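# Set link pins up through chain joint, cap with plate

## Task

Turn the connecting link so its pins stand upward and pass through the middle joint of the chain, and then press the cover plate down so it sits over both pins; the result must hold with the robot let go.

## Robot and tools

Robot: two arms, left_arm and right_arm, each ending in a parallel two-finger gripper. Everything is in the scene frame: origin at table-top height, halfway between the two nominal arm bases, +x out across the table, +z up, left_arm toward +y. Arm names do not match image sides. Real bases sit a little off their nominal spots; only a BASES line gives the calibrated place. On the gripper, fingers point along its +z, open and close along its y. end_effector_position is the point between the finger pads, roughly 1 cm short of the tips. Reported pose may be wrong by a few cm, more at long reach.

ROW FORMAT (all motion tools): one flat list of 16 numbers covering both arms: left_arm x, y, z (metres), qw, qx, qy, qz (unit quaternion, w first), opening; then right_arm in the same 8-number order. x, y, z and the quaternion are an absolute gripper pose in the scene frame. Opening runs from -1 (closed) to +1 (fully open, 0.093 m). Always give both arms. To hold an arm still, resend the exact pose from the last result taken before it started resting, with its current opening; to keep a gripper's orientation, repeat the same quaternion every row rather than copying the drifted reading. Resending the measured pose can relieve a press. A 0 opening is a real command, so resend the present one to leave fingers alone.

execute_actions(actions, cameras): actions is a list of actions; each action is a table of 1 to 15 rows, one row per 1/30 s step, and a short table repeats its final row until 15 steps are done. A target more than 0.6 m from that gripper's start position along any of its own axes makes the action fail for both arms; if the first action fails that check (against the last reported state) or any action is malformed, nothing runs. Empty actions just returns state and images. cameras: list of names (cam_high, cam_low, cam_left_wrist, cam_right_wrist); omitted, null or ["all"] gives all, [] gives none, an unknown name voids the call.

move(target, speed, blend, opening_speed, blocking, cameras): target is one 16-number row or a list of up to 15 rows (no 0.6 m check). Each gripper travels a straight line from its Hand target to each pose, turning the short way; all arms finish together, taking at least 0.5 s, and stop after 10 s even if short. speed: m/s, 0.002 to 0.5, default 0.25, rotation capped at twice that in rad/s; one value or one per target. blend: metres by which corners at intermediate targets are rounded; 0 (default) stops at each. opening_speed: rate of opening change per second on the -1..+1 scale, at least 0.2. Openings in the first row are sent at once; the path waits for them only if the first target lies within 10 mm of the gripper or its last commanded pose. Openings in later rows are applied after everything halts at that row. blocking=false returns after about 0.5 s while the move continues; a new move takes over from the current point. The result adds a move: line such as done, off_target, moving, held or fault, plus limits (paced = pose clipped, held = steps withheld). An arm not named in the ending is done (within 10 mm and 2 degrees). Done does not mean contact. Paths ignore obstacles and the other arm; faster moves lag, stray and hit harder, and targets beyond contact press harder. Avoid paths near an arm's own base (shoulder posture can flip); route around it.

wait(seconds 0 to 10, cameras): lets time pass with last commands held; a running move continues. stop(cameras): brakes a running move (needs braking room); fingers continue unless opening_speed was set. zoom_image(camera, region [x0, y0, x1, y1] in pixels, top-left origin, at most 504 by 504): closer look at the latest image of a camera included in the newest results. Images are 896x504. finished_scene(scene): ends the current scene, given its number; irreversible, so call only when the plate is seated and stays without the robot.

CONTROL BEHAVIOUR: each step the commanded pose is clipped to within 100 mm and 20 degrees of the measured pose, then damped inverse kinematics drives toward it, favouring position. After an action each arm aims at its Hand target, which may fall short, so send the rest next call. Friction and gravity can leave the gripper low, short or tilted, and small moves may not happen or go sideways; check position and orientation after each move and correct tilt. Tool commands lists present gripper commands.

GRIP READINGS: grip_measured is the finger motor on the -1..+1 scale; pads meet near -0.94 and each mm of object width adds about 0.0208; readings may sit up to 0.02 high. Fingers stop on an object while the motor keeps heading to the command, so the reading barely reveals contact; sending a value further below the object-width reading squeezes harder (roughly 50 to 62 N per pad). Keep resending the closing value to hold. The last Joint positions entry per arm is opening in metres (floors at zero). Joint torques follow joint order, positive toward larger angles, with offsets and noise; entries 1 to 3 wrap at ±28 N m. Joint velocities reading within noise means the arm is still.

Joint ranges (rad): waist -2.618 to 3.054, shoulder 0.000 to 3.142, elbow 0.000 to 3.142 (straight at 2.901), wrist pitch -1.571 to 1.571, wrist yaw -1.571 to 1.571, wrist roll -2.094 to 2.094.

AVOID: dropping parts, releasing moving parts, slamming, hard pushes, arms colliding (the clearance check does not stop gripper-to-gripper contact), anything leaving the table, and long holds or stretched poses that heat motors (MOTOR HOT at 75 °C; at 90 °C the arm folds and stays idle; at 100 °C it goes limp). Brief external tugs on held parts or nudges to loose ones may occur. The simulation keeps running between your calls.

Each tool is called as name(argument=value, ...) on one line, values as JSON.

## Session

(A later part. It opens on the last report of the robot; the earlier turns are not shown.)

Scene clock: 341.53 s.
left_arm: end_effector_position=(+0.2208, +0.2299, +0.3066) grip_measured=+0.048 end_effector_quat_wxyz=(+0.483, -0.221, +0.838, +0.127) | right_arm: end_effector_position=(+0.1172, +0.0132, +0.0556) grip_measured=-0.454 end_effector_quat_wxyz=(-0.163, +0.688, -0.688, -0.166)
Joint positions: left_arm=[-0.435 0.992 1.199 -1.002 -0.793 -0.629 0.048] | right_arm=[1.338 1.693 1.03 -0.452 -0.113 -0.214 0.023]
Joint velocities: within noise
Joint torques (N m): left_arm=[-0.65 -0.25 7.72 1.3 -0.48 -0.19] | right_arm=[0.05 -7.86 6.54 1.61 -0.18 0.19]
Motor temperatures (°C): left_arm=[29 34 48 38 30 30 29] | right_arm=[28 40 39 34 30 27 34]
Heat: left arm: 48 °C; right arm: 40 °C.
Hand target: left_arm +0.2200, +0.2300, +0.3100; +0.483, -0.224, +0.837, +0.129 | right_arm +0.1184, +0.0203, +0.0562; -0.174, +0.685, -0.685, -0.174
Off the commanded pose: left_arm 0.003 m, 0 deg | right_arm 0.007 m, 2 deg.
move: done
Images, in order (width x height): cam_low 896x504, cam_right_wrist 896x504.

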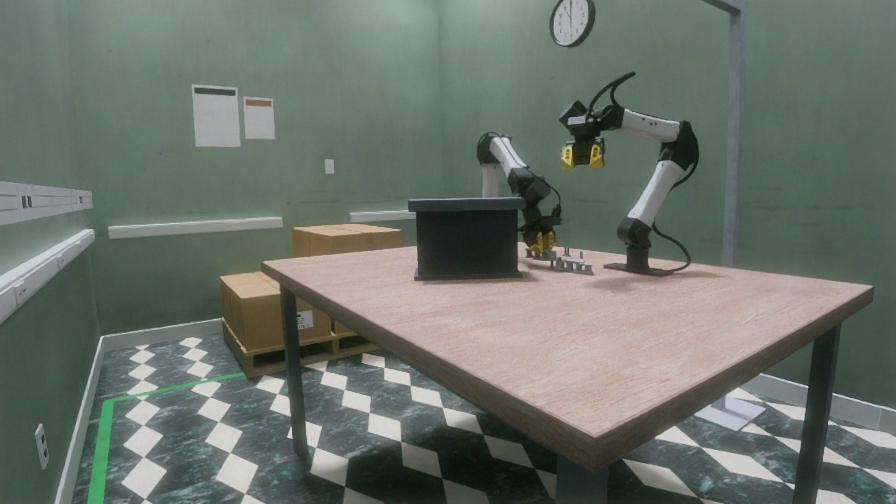

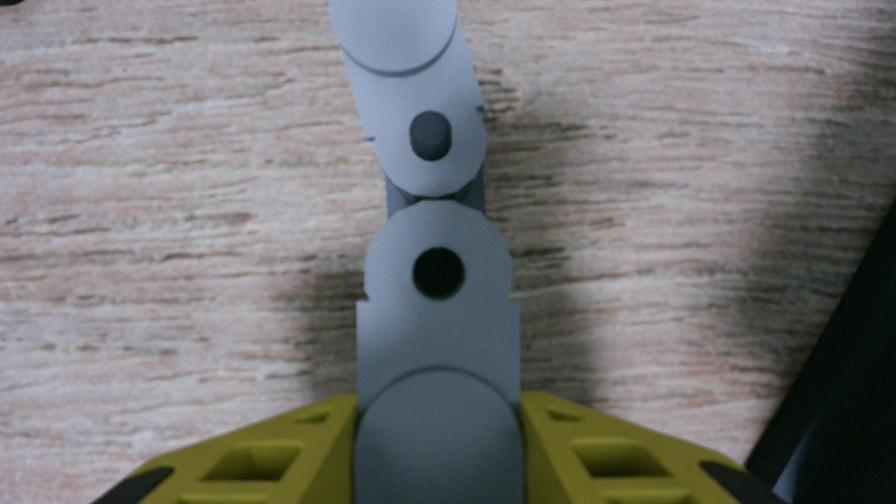

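Half B is sliding down pin B cleanly. Continuing the descent.

move(target=[[0.22,0.23,0.31,0.483,-0.2241,0.8365,0.1294,0.05,0.1185,0.0205,0.0480,0.17406,-0.68535,0.68535,0.17406,-0.7],[0.22,0.23,0.31,0.483,-0.2241,0.8365,0.1294,0.05,0.1185,0.0205,0.0400,0.17406,-0.68535,0.68535,0.17406,-0.7]], speed=0.03, cameras=["cam_right_wrist","cam_low"])

zoom_image(camera="cam_right_wrist", region=[388, 130, 498, 310])

zoom_image(camera="cam_low", region=[520, 235, 580, 280])

Scene clock: 342.90 s.
left_arm: end_effector_position=(+0.2208, +0.2299, +0.3066) grip_measured=+0.048 end_effector_quat_wxyz=(+0.483, -0.221, +0.838, +0.127) | right_arm: end_effector_position=(+0.1172, +0.0132, +0.0396) grip_measured=-0.454 end_effector_quat_wxyz=(-0.162, +0.688, -0.688, -0.166)
Joint positions: left_arm=[-0.435 0.992 1.199 -1.002 -0.793 -0.629 0.048] | right_arm=[1.338 1.721 0.993 -0.387 -0.113 -0.214 0.023]
Joint velocities: within noise
Joint torques (N m): left_arm=[-0.68 -0.27 7.75 1.3 -0.47 -0.19] | right_arm=[0.03 -7.94 6.35 1.63 -0.18 0.19]
Motor temperatures (°C): left_arm=[29 34 48 38 30 30 29] | right_arm=[28 40 39 35 30 27 34]
Heat: left arm: 48 °C; right arm: 40 °C.
Hand target: left_arm +0.2200, +0.2300, +0.3100; +0.483, -0.224, +0.837, +0.129 | right_arm +0.1184, +0.0203, +0.0402; -0.174, +0.685, -0.685, -0.174
Off the commanded pose: left_arm 0.003 m, 0 deg | right_arm 0.007 m, 2 deg.
move: done
Images, in order (width x height): cam_low 896x504, cam_right_wrist 896x504.

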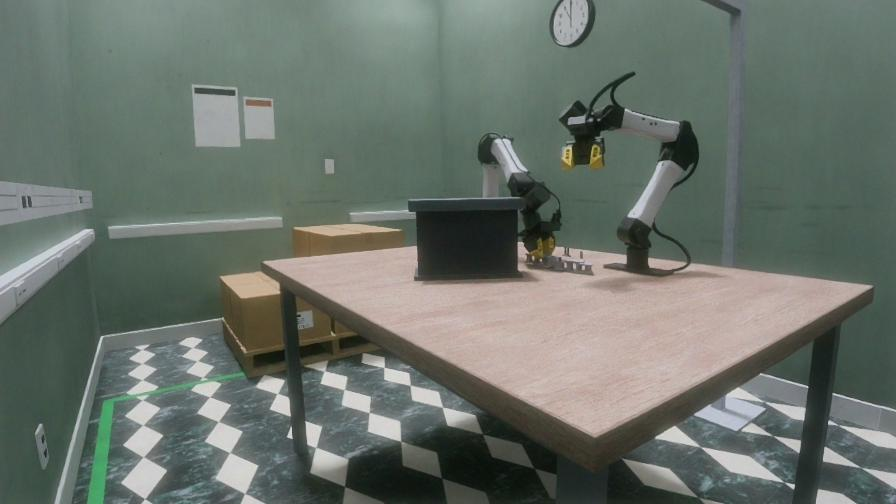

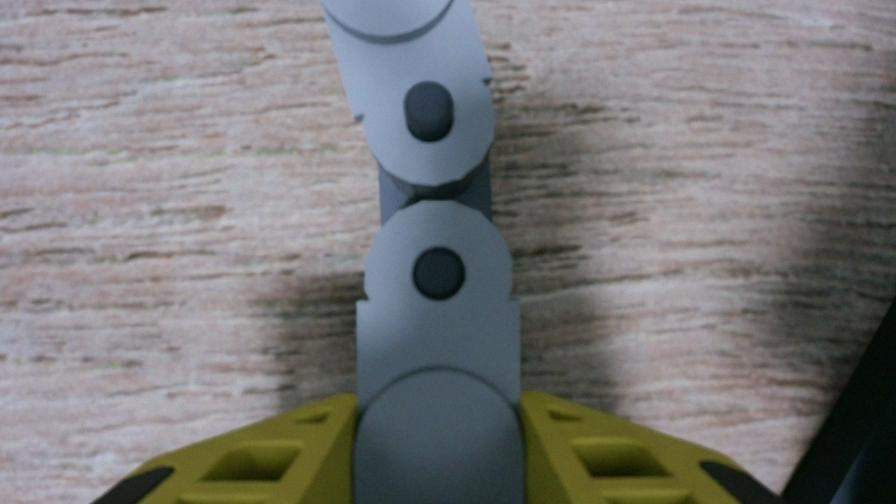

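Scaled by 2.800 from the camera's 896x504 image, which has a finer 1280x720 frame.

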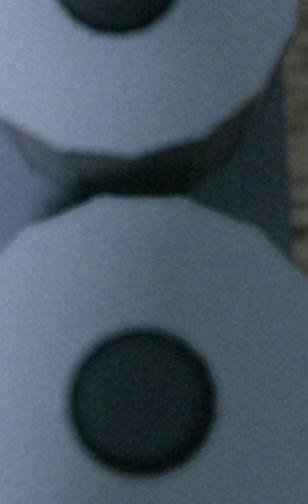

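Scaled by 8.400 from the camera's 896x504 image, which has a finer 1280x720 frame.

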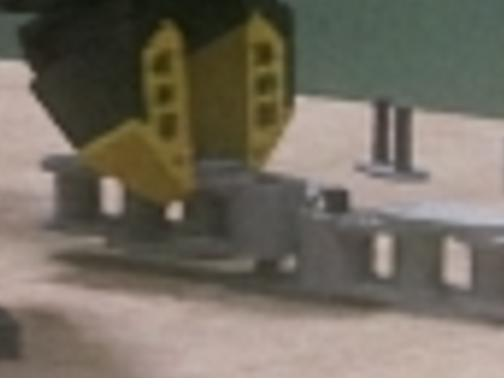

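move(target=[[0.22,0.23,0.31,0.483,-0.2241,0.8365,0.1294,0.05,0.1185,0.0205,0.0350,0.17406,-0.68535,0.68535,0.17406,-0.7],[0.22,0.23,0.31,0.483,-0.2241,0.8365,0.1294,0.05,0.1185,0.0205,0.0310,0.17406,-0.68535,0.68535,0.17406,-0.7]], speed=0.02, cameras=["cam_right_wrist","cam_low"])

zoom_image(camera="cam_low", region=[520, 235, 580, 280])

Scene clock: 344.17 s.
left_arm: end_effector_position=(+0.2208, +0.2299, +0.3066) grip_measured=+0.048 end_effector_quat_wxyz=(+0.483, -0.221, +0.838, +0.127) | right_arm: end_effector_position=(+0.1172, +0.0133, +0.0318) grip_measured=-0.454 end_effector_quat_wxyz=(-0.162, +0.688, -0.688, -0.166)
Joint positions: left_arm=[-0.435 0.992 1.199 -1.002 -0.793 -0.629 0.048] | right_arm=[1.338 1.737 0.976 -0.354 -0.113 -0.214 0.023]
Joint velocities: within noise
Joint torques (N m): left_arm=[-0.69 -0.25 7.73 1.3 -0.48 -0.19] | right_arm=[0.03 -7.77 6.08 1.66 -0.17 0.19]
Motor temperatures (°C): left_arm=[29 34 48 38 30 30 28] | right_arm=[28 40 39 35 30 27 34]
Heat: left arm: 48 °C; right arm: 40 °C.
Hand target: left_arm +0.2200, +0.2300, +0.3100; +0.483, -0.224, +0.837, +0.129 | right_arm +0.1184, +0.0203, +0.0313; -0.174, +0.685, -0.685, -0.174
Off the commanded pose: left_arm 0.003 m, 0 deg | right_arm 0.007 m, 2 deg.
move: done
Images, in order (width x height): cam_low 896x504, cam_right_wrist 896x504.

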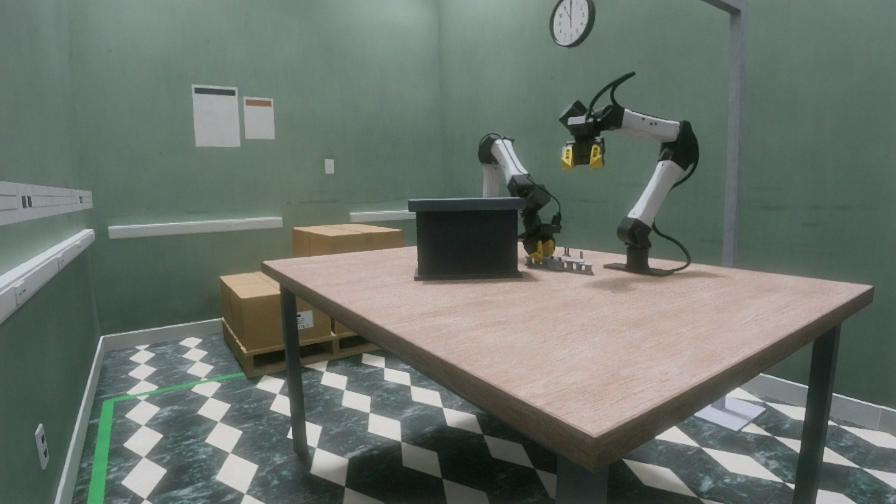

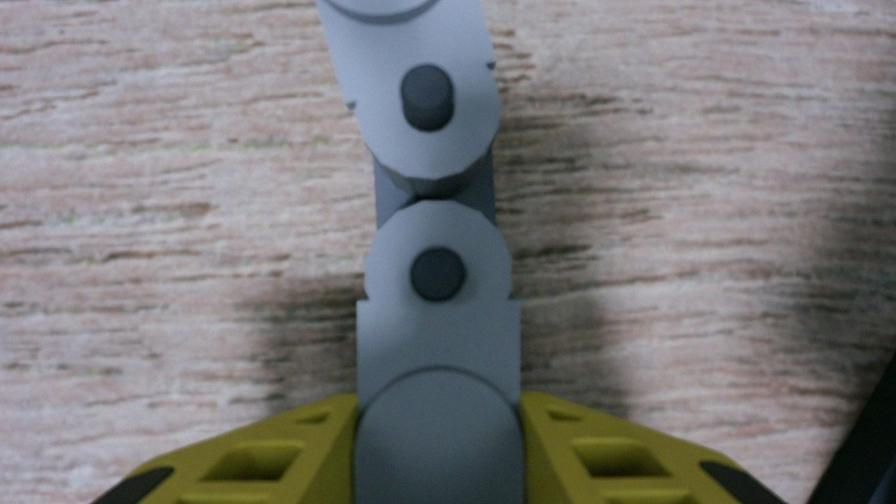

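Scaled by 8.400 from the camera's 896x504 image, which has a finer 1280x720 frame.

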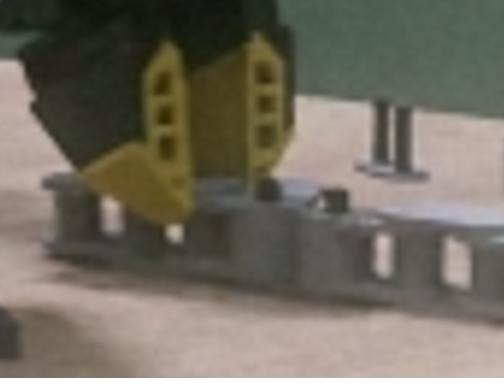

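move(target=[0.22,0.23,0.31,0.483,-0.2241,0.8365,0.1294,0.05,0.1185,0.0205,0.0270,0.17406,-0.68535,0.68535,0.17406,-0.7], speed=0.02, cameras=["cam_right_wrist","cam_low"])

zoom_image(camera="cam_low", region=[520, 235, 580, 280])

Scene clock: 345.13 s.
left_arm: end_effector_position=(+0.2208, +0.2299, +0.3066) grip_measured=+0.048 end_effector_quat_wxyz=(+0.483, -0.221, +0.838, +0.127) | right_arm: end_effector_position=(+0.1173, +0.0134, +0.0313) grip_measured=-0.454 end_effector_quat_wxyz=(-0.164, +0.688, -0.687, -0.167)
Joint positions: left_arm=[-0.435 0.992 1.199 -1.002 -0.793 -0.629 0.048] | right_arm=[1.338 1.737 0.972 -0.348 -0.113 -0.214 0.023]
Joint velocities: within noise
Joint torques (N m): left_arm=[-0.68 -0.24 7.72 1.31 -0.48 -0.19] | right_arm=[0.03 -6.98 5.67 1.76 -0.17 0.19]
Motor temperatures (°C): left_arm=[29 34 48 38 30 30 28] | right_arm=[28 40 39 35 30 27 34]
Heat: left arm: 48 °C; right arm: 40 °C.
Hand target: left_arm +0.2200, +0.2300, +0.3100; +0.483, -0.224, +0.837, +0.129 | right_arm +0.1184, +0.0202, +0.0274; -0.174, +0.685, -0.685, -0.174
Off the commanded pose: left_arm 0.003 m, 0 deg | right_arm 0.008 m, 2 deg.
move: done
Images, in order (width x height): cam_low 896x504, cam_right_wrist 896x504.

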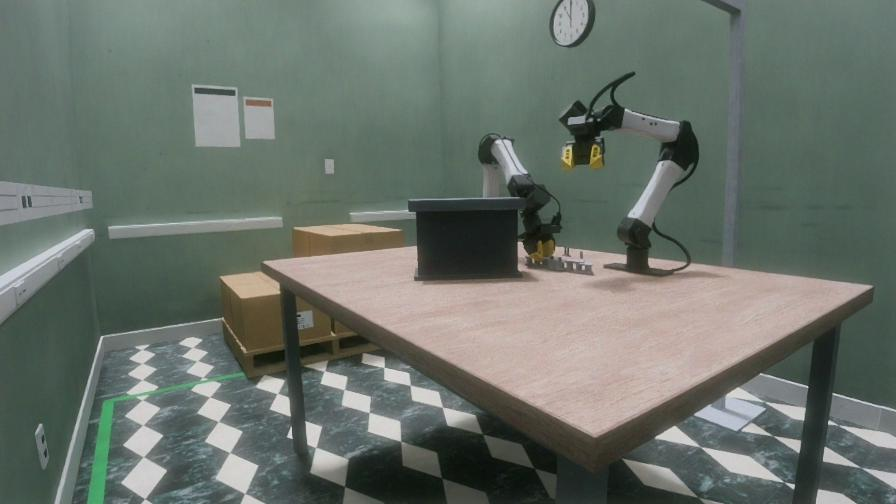

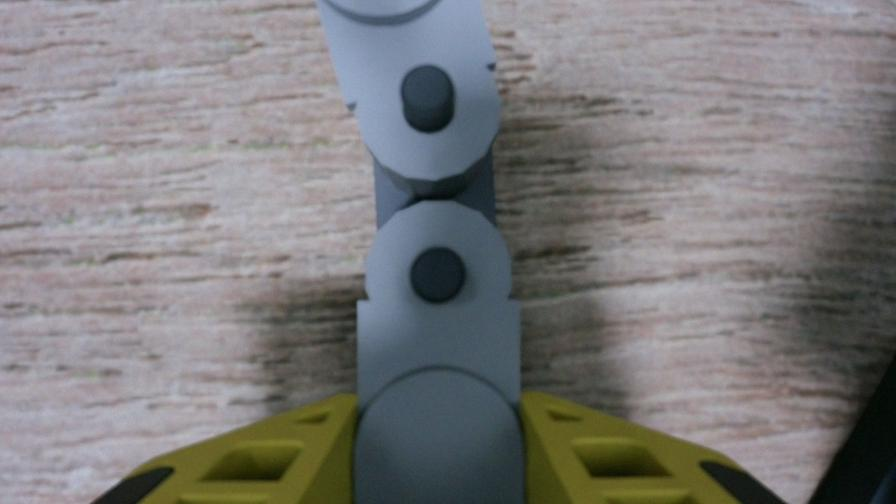

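Scaled by 8.400 from the camera's 896x504 image, which has a finer 1280x720 frame.

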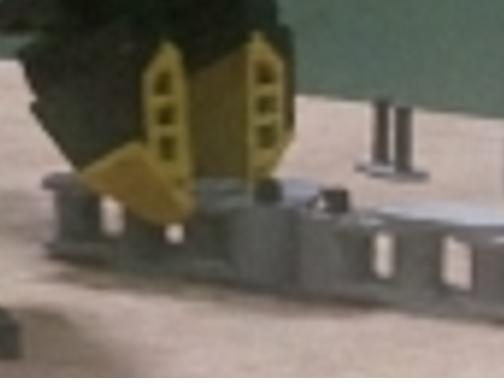

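move(target=[[0.22,0.23,0.31,0.483,-0.2241,0.8365,0.1294,0.05,0.1185,0.0205,0.0285,0.17406,-0.68535,0.68535,0.17406,-0.7],[0.22,0.23,0.31,0.483,-0.2241,0.8365,0.1294,0.05,0.1185,0.0205,0.0285,0.17406,-0.68535,0.68535,0.17406,-0.2],[0.22,0.23,0.31,0.483,-0.2241,0.8365,0.1294,0.05,0.1185,0.0205,0.0285,0.17406,-0.68535,0.68535,0.17406,0.1]], speed=0.03, opening_speed=0.5, cameras=["cam_right_wrist","cam_low"])

zoom_image(camera="cam_low", region=[520, 235, 580, 280])

Scene clock: 349.17 s.
left_arm: end_effector_position=(+0.2208, +0.2299, +0.3066) grip_measured=+0.048 end_effector_quat_wxyz=(+0.483, -0.221, +0.838, +0.127) | right_arm: end_effector_position=(+0.1195, +0.0227, +0.0363) grip_measured=+0.097 end_effector_quat_wxyz=(-0.182, +0.685, -0.683, -0.178)
Joint positions: left_arm=[-0.435 0.992 1.199 -1.002 -0.793 -0.629 0.048] | right_arm=[1.338 1.737 0.972 -0.303 -0.113 -0.214 0.05]
Joint velocities: within noise
Joint torques (N m): left_arm=[-0.68 -0.25 7.71 1.31 -0.47 -0.19] | right_arm=[0.05 -7.3 5.98 1.38 -0.17 0.19]
Motor temperatures (°C): left_arm=[29 34 48 38 30 30 28] | right_arm=[28 40 39 35 30 27 34]
Heat: left arm: 48 °C; right arm: 40 °C.
Hand target: left_arm +0.2200, +0.2300, +0.3100; +0.483, -0.224, +0.837, +0.129 | right_arm +0.1184, +0.0204, +0.0287; -0.174, +0.685, -0.685, -0.174
Off the commanded pose: left_arm 0.003 m, 0 deg | right_arm 0.008 m, 1 deg.
move: done
Images, in order (width x height): cam_low 896x504, cam_right_wrist 896x504.

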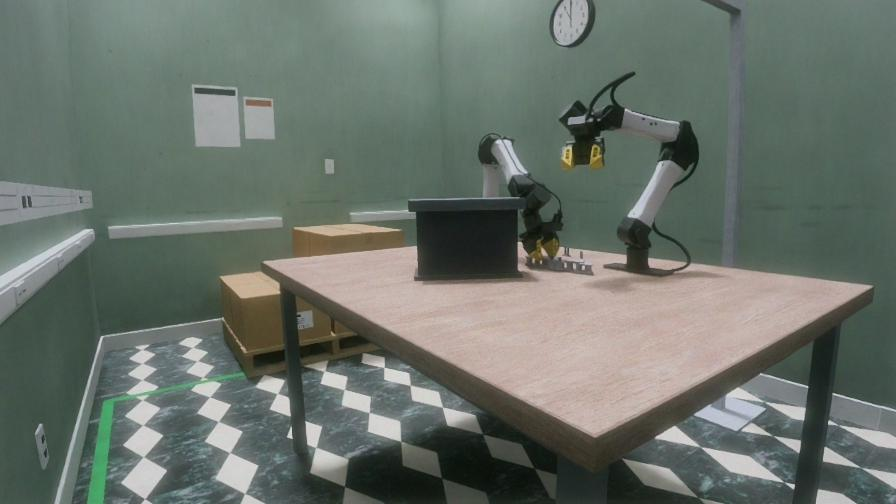

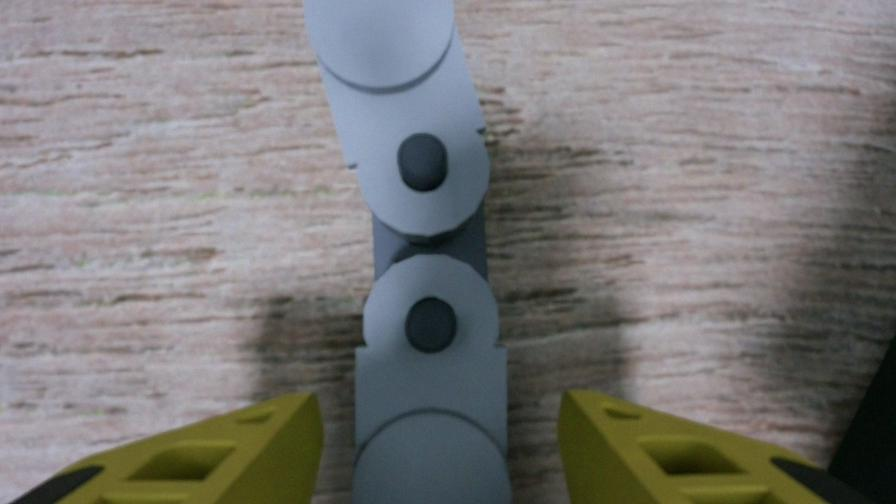

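Scaled by 8.400 from the camera's 896x504 image, which has a finer 1280x720 frame.

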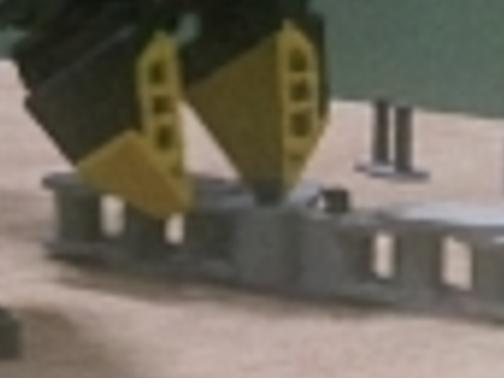

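move(target=[[0.22,0.23,0.31,0.483,-0.2241,0.8365,0.1294,0.05,0.1185,0.0120,0.11,0.17406,-0.68535,0.68535,0.17406,0.1],[0.22,0.23,0.31,0.483,-0.2241,0.8365,0.1294,0.05,0.16,-0.10,0.17,0.17406,-0.68535,0.68535,0.17406,0.1],[0.22,0.23,0.31,0.483,-0.2241,0.8365,0.1294,0.05,0.27,-0.26,0.20,0.17406,-0.68535,0.68535,0.17406,0.05]], speed=[0.06,0.15,0.2], blend=[0.01,0.03,0])

zoom_image(camera="cam_low", region=[520, 235, 600, 295])

zoom_image(camera="cam_high", region=[340, 370, 560, 504])

Scene clock: 354.90 s.
left_arm: end_effector_position=(+0.2208, +0.2299, +0.3066) grip_measured=+0.048 end_effector_quat_wxyz=(+0.483, -0.221, +0.838, +0.127) | right_arm: end_effector_position=(+0.2668, -0.2599, +0.1969) grip_measured=+0.053 end_effector_quat_wxyz=(-0.173, +0.685, -0.687, -0.172)
Joint positions: left_arm=[-0.435 0.992 1.199 -1.002 -0.793 -0.629 0.048] | right_arm=[0.138 1.389 1.332 -1.443 -0.488 -1.42 0.048]
Joint velocities: within noise
Joint torques (N m): left_arm=[-0.69 -0.25 7.72 1.3 -0.48 -0.2] | right_arm=[-0.43 -3.49 8.23 0.41 -0.49 0.08]
Motor temperatures (°C): left_arm=[29 34 48 38 30 30 28] | right_arm=[28 40 39 35 30 27 34]
Heat: left arm: 48 °C; right arm: 40 °C.
Hand target: left_arm +0.2200, +0.2300, +0.3100; +0.483, -0.224, +0.837, +0.129 | right_arm +0.2700, -0.2600, +0.2000; -0.174, +0.685, -0.685, -0.174
Off the commanded pose: left_arm 0.003 m, 0 deg | right_arm 0.004 m, 0 deg.
move: done

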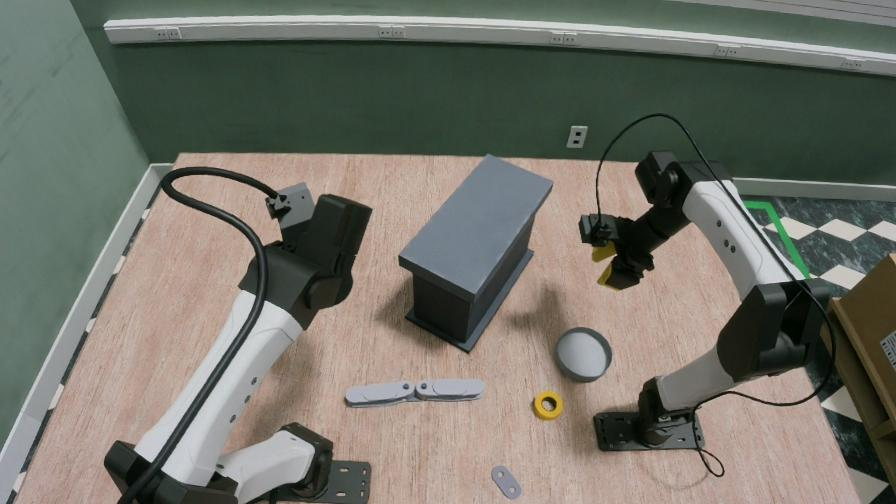

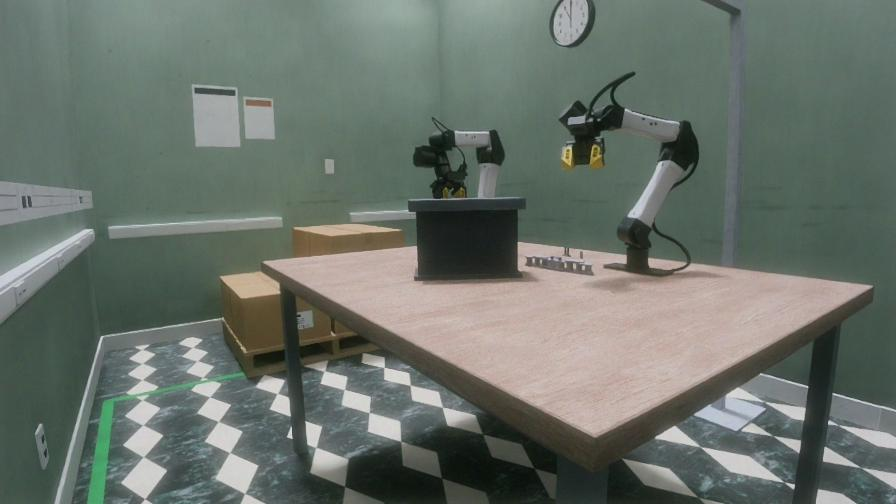

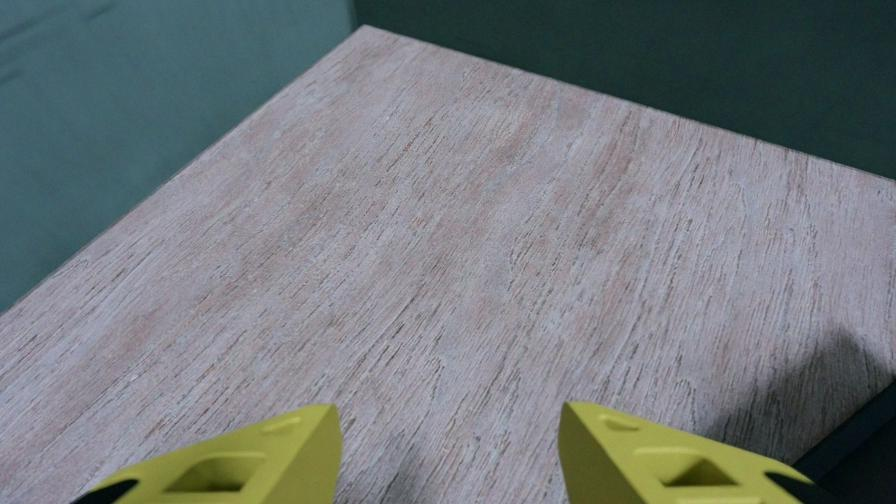

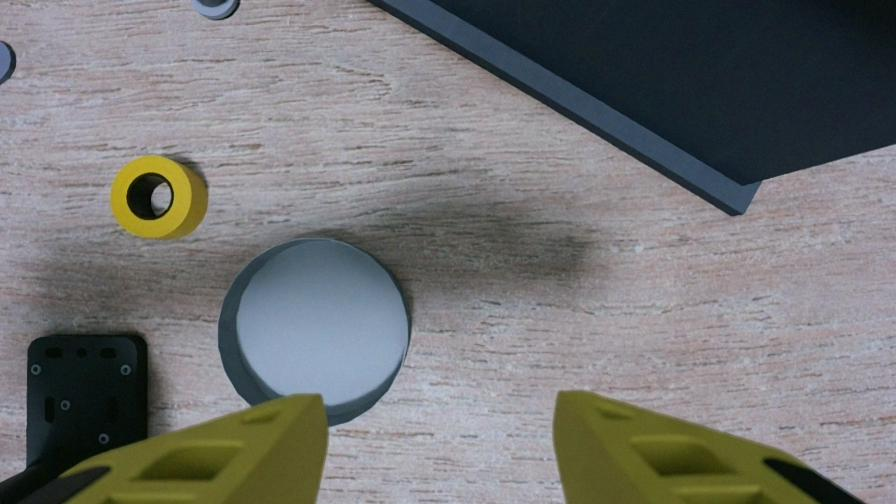

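Scaled by 6.300 from the camera's 896x504 image, which has a finer 1280x720 frame.

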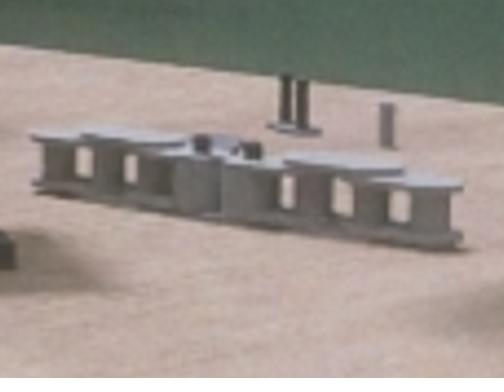

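Scaled by 2.291 from the camera's 896x504 image, which has a finer 1280x720 frame.

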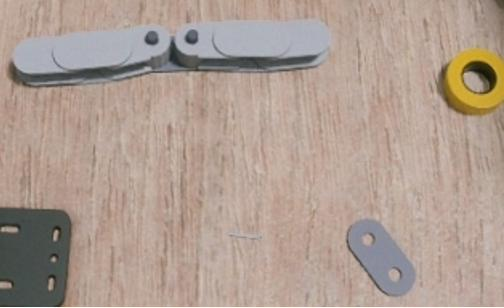

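move(target=[[0.14,0.0,0.27,0.2432,0.3304,0.9077,-0.0885,0.05,0.27,-0.26,0.20,0.17406,-0.68535,0.68535,0.17406,0.05],[0.03,-0.09,0.21,0.0882,0.7310,0.6698,-0.0962,0.05,0.27,-0.26,0.20,0.17406,-0.68535,0.68535,0.17406,0.05],[-0.05,-0.08,0.16,0.0,0.9659,0.2588,0.0,0.05,0.27,-0.26,0.20,0.17406,-0.68535,0.68535,0.17406,0.05]], speed=[0.25,0.2,0.2], blend=[0.04,0.03,0])

Scene clock: 364.97 s.
left_arm: end_effector_position=(-0.0509, -0.0851, +0.1679) grip_measured=+0.049 end_effector_quat_wxyz=(+0.019, +0.963, +0.267, -0.012) | right_arm: end_effector_position=(+0.2667, -0.2598, +0.1969) grip_measured=+0.053 end_effector_quat_wxyz=(-0.173, +0.685, -0.687, -0.172)
Joint positions: left_arm=[-1.564 1.686 1.582 -1.423 0.013 1.019 0.048] | right_arm=[0.138 1.389 1.332 -1.443 -0.488 -1.42 0.048]
Joint velocities: within noise
Joint torques (N m): left_arm=[-0.5 -5.04 4.83 0.18 -0.09 0.16] | right_arm=[-0.44 -3.49 8.24 0.41 -0.48 0.07]
Motor temperatures (°C): left_arm=[29 34 49 38 29 30 28] | right_arm=[28 38 41 33 30 27 33]
Heat: left arm: 49 °C; right arm: 41 °C.
Hand target: left_arm -0.0499, -0.0799, +0.1602; +0.000, +0.966, +0.259, +0.000 | right_arm +0.2700, -0.2600, +0.2000; -0.174, +0.685, -0.685, -0.174
Off the commanded pose: left_arm 0.009 m, 3 deg | right_arm 0.005 m, 0 deg.
move: off_target (left_arm)

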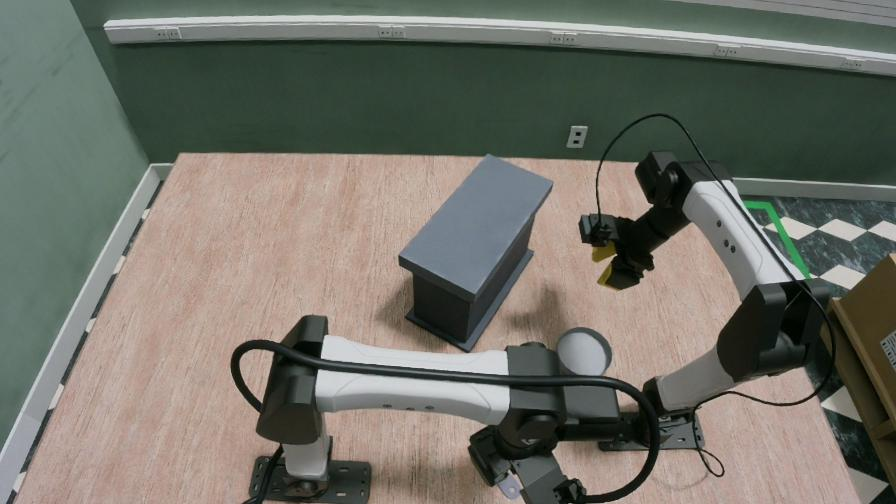

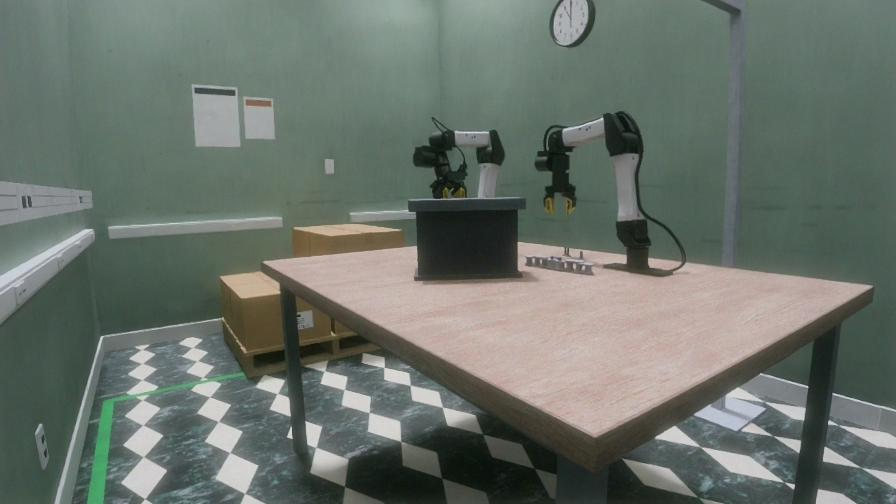

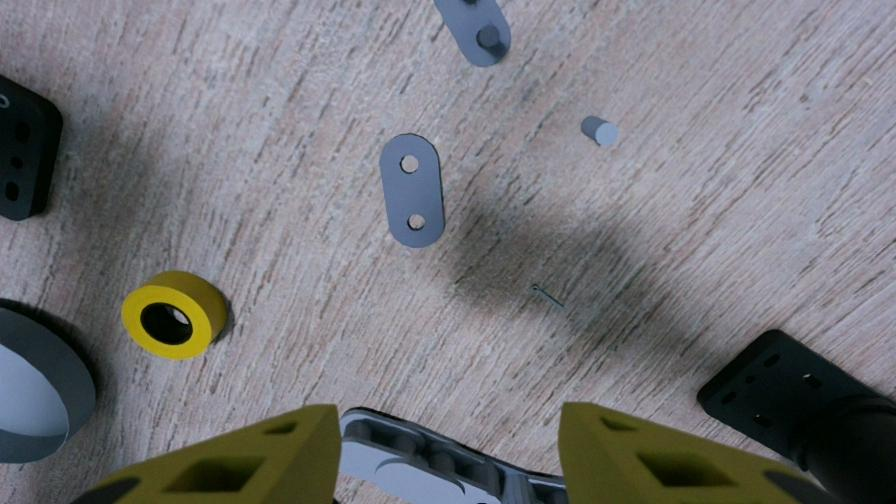

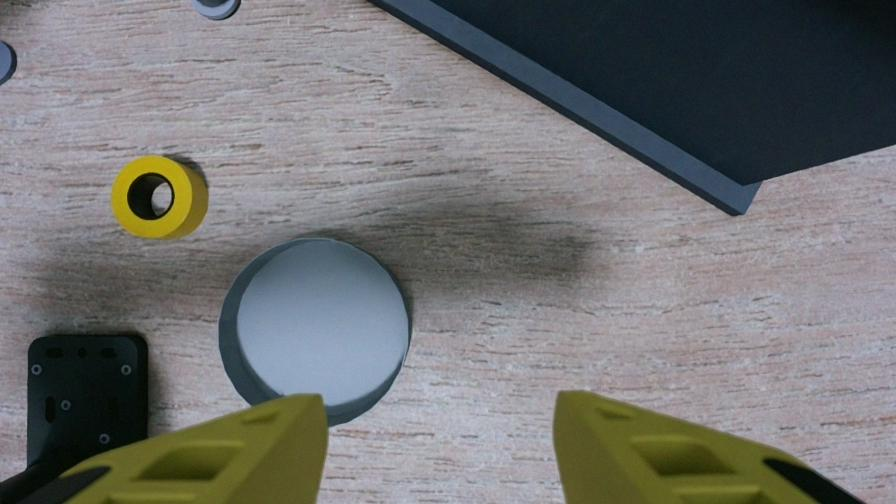

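move(target=[-0.049,-0.108,0.075,0.0,0.9469,0.3214,0.0,0.05,0.27,-0.26,0.20,0.17406,-0.68535,0.68535,0.17406,0.05], speed=0.12, cameras=["cam_left_wrist"])

Scene clock: 367.40 s.
left_arm: end_effector_position=(-0.0511, -0.1068, +0.0819) grip_measured=+0.049 end_effector_quat_wxyz=(+0.002, +0.949, +0.315, -0.007) | right_arm: end_effector_position=(+0.2666, -0.2599, +0.1969) grip_measured=+0.053 end_effector_quat_wxyz=(-0.172, +0.685, -0.687, -0.173)
Joint positions: left_arm=[-1.564 1.81 1.387 -1.14 0.013 0.919 0.048] | right_arm=[0.138 1.389 1.332 -1.444 -0.488 -1.42 0.048]
Joint velocities: within noise
Joint torques (N m): left_arm=[-0.17 -6.2 5 0.35 -0.09 -0.21] | right_arm=[-0.44 -3.49 8.23 0.41 -0.49 0.08]
Motor temperatures (°C): left_arm=[29 34 49 38 29 30 28] | right_arm=[28 38 41 33 30 27 33]
Heat: left arm: 49 °C; right arm: 41 °C.
Hand target: left_arm -0.0490, -0.1079, +0.0751; +0.000, +0.947, +0.321, +0.000 | right_arm +0.2699, -0.2600, +0.2000; -0.174, +0.685, -0.685, -0.174
Off the commanded pose: left_arm 0.007 m, 1 deg | right_arm 0.005 m, 0 deg.
move: done
Images, in order (width x height): cam_left_wrist 896x504.

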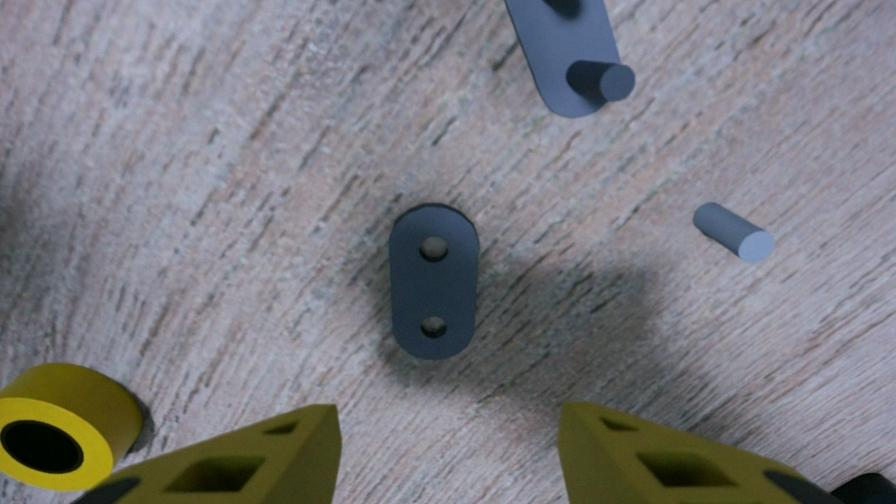

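move(target=[-0.047,-0.1085,0.037,0.0,0.9469,0.3214,0.0,0.05,0.27,-0.26,0.20,0.17406,-0.68535,0.68535,0.17406,0.05], speed=0.1, cameras=["cam_left_wrist"])

Scene clock: 370.03 s.
left_arm: end_effector_position=(-0.0510, -0.1083, +0.0446) grip_measured=+0.049 end_effector_quat_wxyz=(+0.003, +0.949, +0.315, -0.007) | right_arm: end_effector_position=(+0.2666, -0.2599, +0.1969) grip_measured=+0.053 end_effector_quat_wxyz=(-0.172, +0.685, -0.687, -0.173)
Joint positions: left_arm=[-1.564 1.849 1.284 -0.996 0.012 0.919 0.048] | right_arm=[0.138 1.389 1.332 -1.444 -0.488 -1.42 0.048]
Joint velocities: within noise
Joint torques (N m): left_arm=[0.31 -6.26 4.78 0.36 -0.09 -0.12] | right_arm=[-0.44 -3.49 8.23 0.41 -0.48 0.08]
Motor temperatures (°C): left_arm=[29 35 49 37 29 30 28] | right_arm=[28 38 41 33 30 27 33]
Heat: left arm: 49 °C; right arm: 41 °C.
Hand target: left_arm -0.0470, -0.1083, +0.0371; +0.000, +0.947, +0.321, +0.000 | right_arm +0.2700, -0.2600, +0.2000; -0.174, +0.685, -0.685, -0.174
Off the commanded pose: left_arm 0.009 m, 1 deg | right_arm 0.005 m, 0 deg.
move: done
Images, in order (width x height): cam_left_wrist 896x504.

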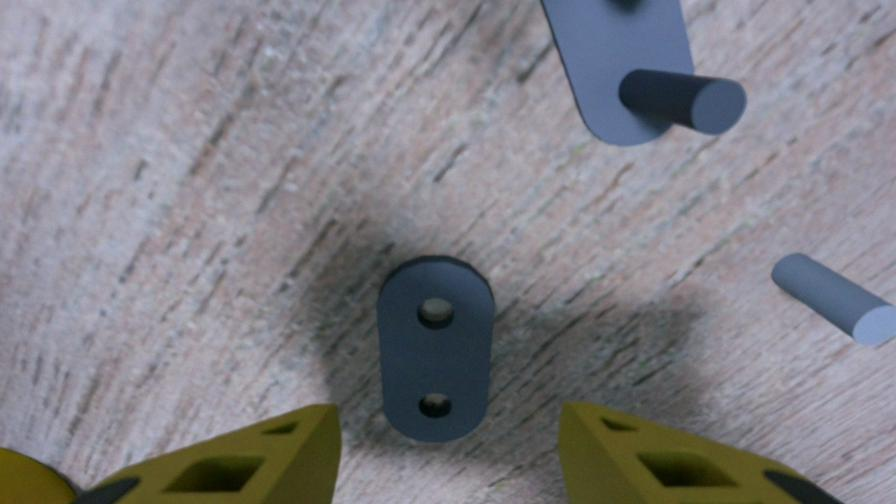

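move(target=[-0.043,-0.1085,0.010,0.0,0.9469,0.3214,0.0,0.05,0.27,-0.26,0.20,0.17406,-0.68535,0.68535,0.17406,0.05], speed=0.06, cameras=["cam_left_wrist"])

Scene clock: 372.03 s.
left_arm: end_effector_position=(-0.0471, -0.1094, +0.0180) grip_measured=+0.049 end_effector_quat_wxyz=(+0.004, +0.947, +0.321, -0.008) | right_arm: end_effector_position=(+0.2666, -0.2599, +0.1969) grip_measured=+0.053 end_effector_quat_wxyz=(-0.172, +0.685, -0.687, -0.173)
Joint positions: left_arm=[-1.553 1.888 1.223 -0.894 0.012 0.919 0.048] | right_arm=[0.138 1.389 1.332 -1.444 -0.488 -1.42 0.048]
Joint velocities: within noise
Joint torques (N m): left_arm=[0.29 -6.26 4.53 0.36 -0.09 0.01] | right_arm=[-0.44 -3.48 8.24 0.41 -0.49 0.08]
Motor temperatures (°C): left_arm=[29 35 49 37 29 30 28] | right_arm=[28 38 41 33 30 27 33]
Heat: left arm: 49 °C; right arm: 41 °C.
Hand target: left_arm -0.0431, -0.1083, +0.0101; +0.000, +0.947, +0.321, +0.000 | right_arm +0.2700, -0.2600, +0.2000; -0.174, +0.685, -0.685, -0.174
Off the commanded pose: left_arm 0.009 m, 1 deg | right_arm 0.005 m, 0 deg.
move: done
Images, in order (width x height): cam_left_wrist 896x504.

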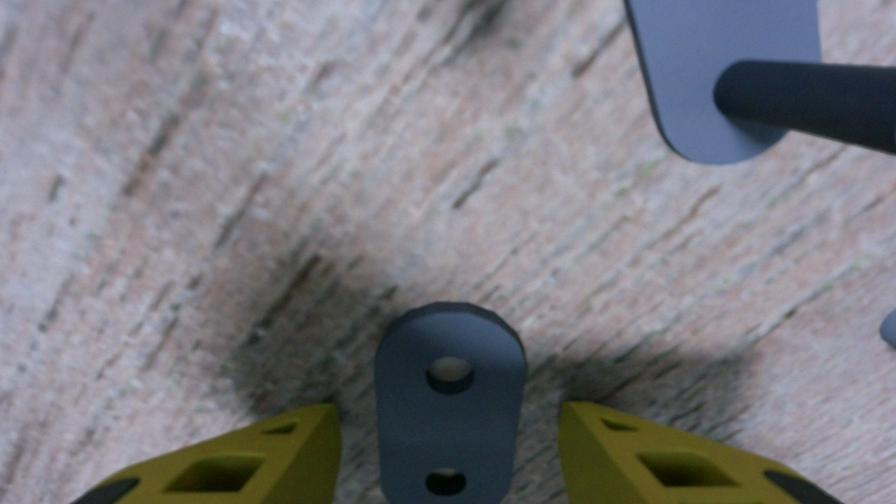

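move(target=[[-0.043,-0.1085,0.0045,0.0,0.9469,0.3214,0.0,0.05,0.27,-0.26,0.20,0.17406,-0.68535,0.68535,0.17406,0.05],[-0.043,-0.1085,0.0045,0.0,0.9469,0.3214,0.0,-0.7,0.27,-0.26,0.20,0.17406,-0.68535,0.68535,0.17406,0.05]], speed=0.04, opening_speed=0.6, cameras=["cam_left_wrist"])

Scene clock: 374.87 s.
left_arm: end_effector_position=(-0.0466, -0.1112, +0.0151) grip_measured=-0.461 end_effector_quat_wxyz=(+0.008, +0.947, +0.321, -0.008) | right_arm: end_effector_position=(+0.2666, -0.2599, +0.1969) grip_measured=+0.053 end_effector_quat_wxyz=(-0.172, +0.685, -0.687, -0.173)
Joint positions: left_arm=[-1.553 1.892 1.215 -0.874 0.009 0.919 0.023] | right_arm=[0.138 1.389 1.332 -1.444 -0.488 -1.42 0.048]
Joint velocities: within noise
Joint torques (N m): left_arm=[0.29 -5.83 4.21 0.41 -0.06 0.01] | right_arm=[-0.44 -3.49 8.24 0.41 -0.49 0.07]
Motor temperatures (°C): left_arm=[29 35 48 37 29 30 28] | right_arm=[28 38 42 33 30 27 33]
Heat: left arm: 48 °C; right arm: 42 °C.
Hand target: left_arm -0.0431, -0.1082, +0.0048; +0.000, +0.947, +0.321, +0.000 | right_arm +0.2700, -0.2600, +0.2000; -0.174, +0.685, -0.685, -0.174
Off the commanded pose: left_arm 0.012 m, 1 deg | right_arm 0.005 m, 0 deg.
move: off_target (left_arm); target 2's new opening was sent with left_arm's hand 0.011 m and 1 deg from that target
Images, in order (width x height): cam_left_wrist 896x504.

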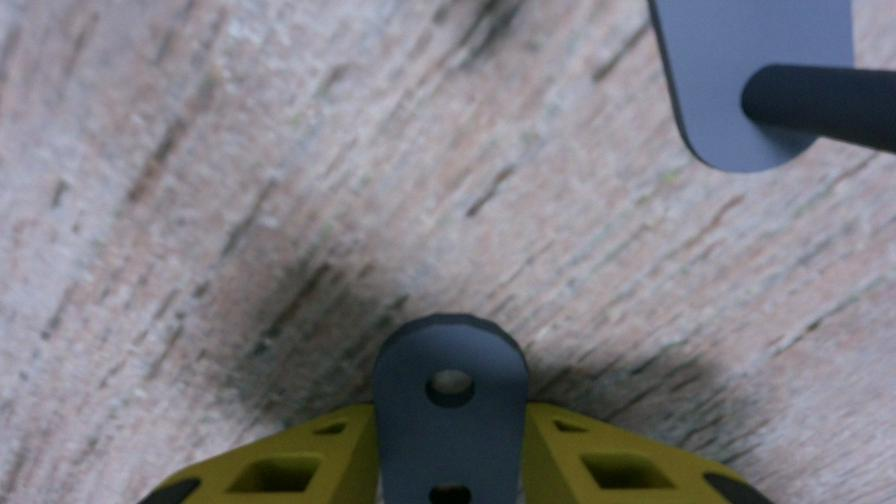

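move(target=[[-0.043,-0.1085,0.03,0.0,0.9469,0.3214,0.0,-0.7,0.27,-0.26,0.20,0.17406,-0.68535,0.68535,0.17406,0.05],[-0.03,-0.10,0.13,0.0,0.9469,0.3214,0.0,-0.7,0.27,-0.26,0.20,0.17406,-0.68535,0.68535,0.17406,0.05],[0.04,-0.01,0.15,0.0,0.8192,0.5736,0.0,-0.7,0.27,-0.26,0.20,0.17406,-0.68535,0.68535,0.17406,0.05],[0.12,0.045,0.12,0.0,0.7071,0.7071,0.0,-0.7,0.27,-0.26,0.20,0.17406,-0.68535,0.68535,0.17406,0.05]], speed=[0.05,0.12,0.15,0.12], blend=[0.01,0.03,0.03,0])

Scene clock: 380.83 s.
left_arm: end_effector_position=(+0.1174, +0.0443, +0.1197) grip_measured=-0.461 end_effector_quat_wxyz=(-0.009, +0.703, +0.711, -0.004) | right_arm: end_effector_position=(+0.2666, -0.2599, +0.1969) grip_measured=+0.053 end_effector_quat_wxyz=(-0.173, +0.685, -0.687, -0.173)
Joint positions: left_arm=[-0.817 1.48 1.183 -1.291 0.008 0.727 0.023] | right_arm=[0.138 1.389 1.332 -1.444 -0.488 -1.421 0.048]
Joint velocities: within noise
Joint torques (N m): left_arm=[0.13 -5.82 4.85 0.35 -0.05 0.13] | right_arm=[-0.44 -3.49 8.25 0.41 -0.49 0.07]
Motor temperatures (°C): left_arm=[29 36 48 37 29 30 29] | right_arm=[28 37 42 32 30 27 33]
Heat: left arm: 48 °C; right arm: 42 °C.
Hand target: left_arm +0.1199, +0.0450, +0.1200; +0.000, +0.707, +0.707, +0.000 | right_arm +0.2700, -0.2600, +0.2000; -0.174, +0.685, -0.685, -0.174
Off the commanded pose: left_arm 0.003 m, 1 deg | right_arm 0.005 m, 0 deg.
move: done

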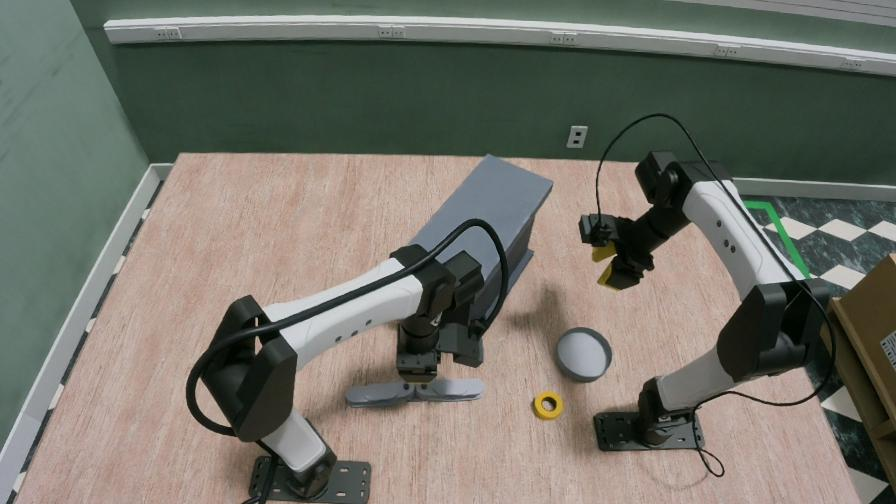

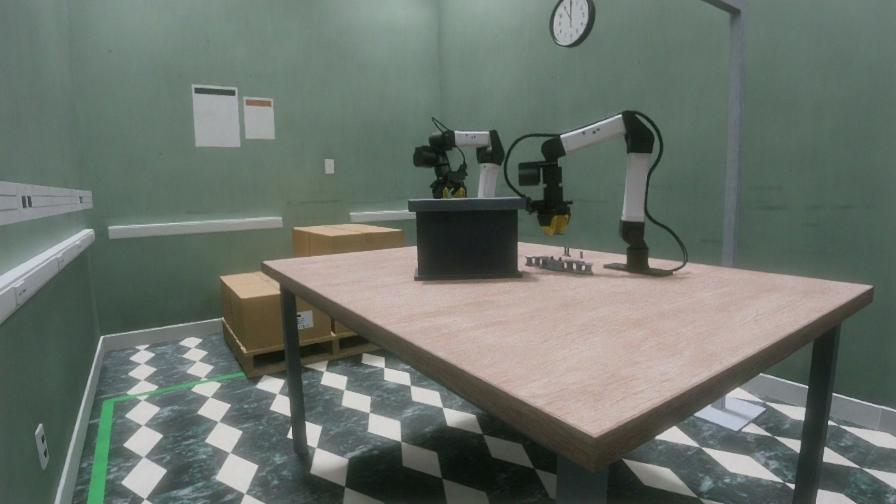

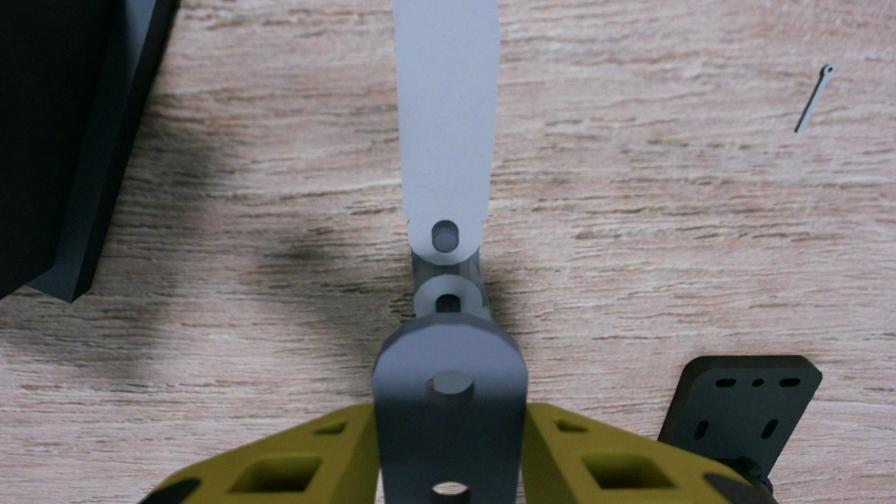

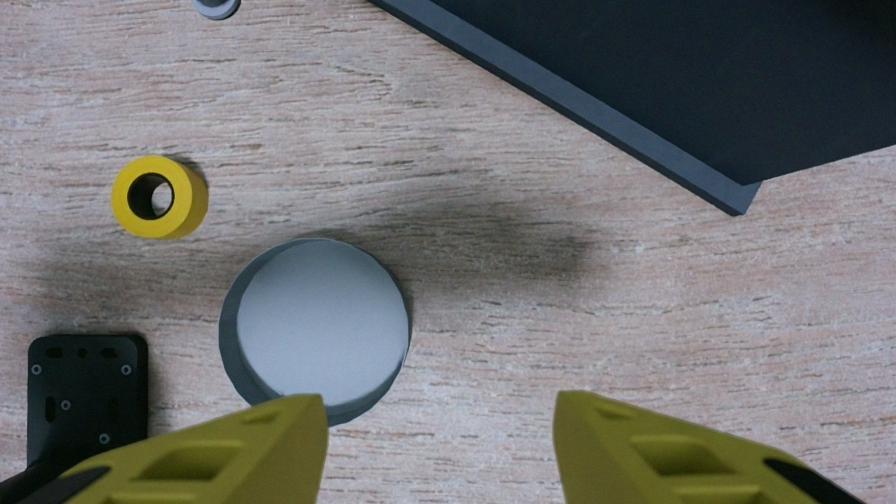

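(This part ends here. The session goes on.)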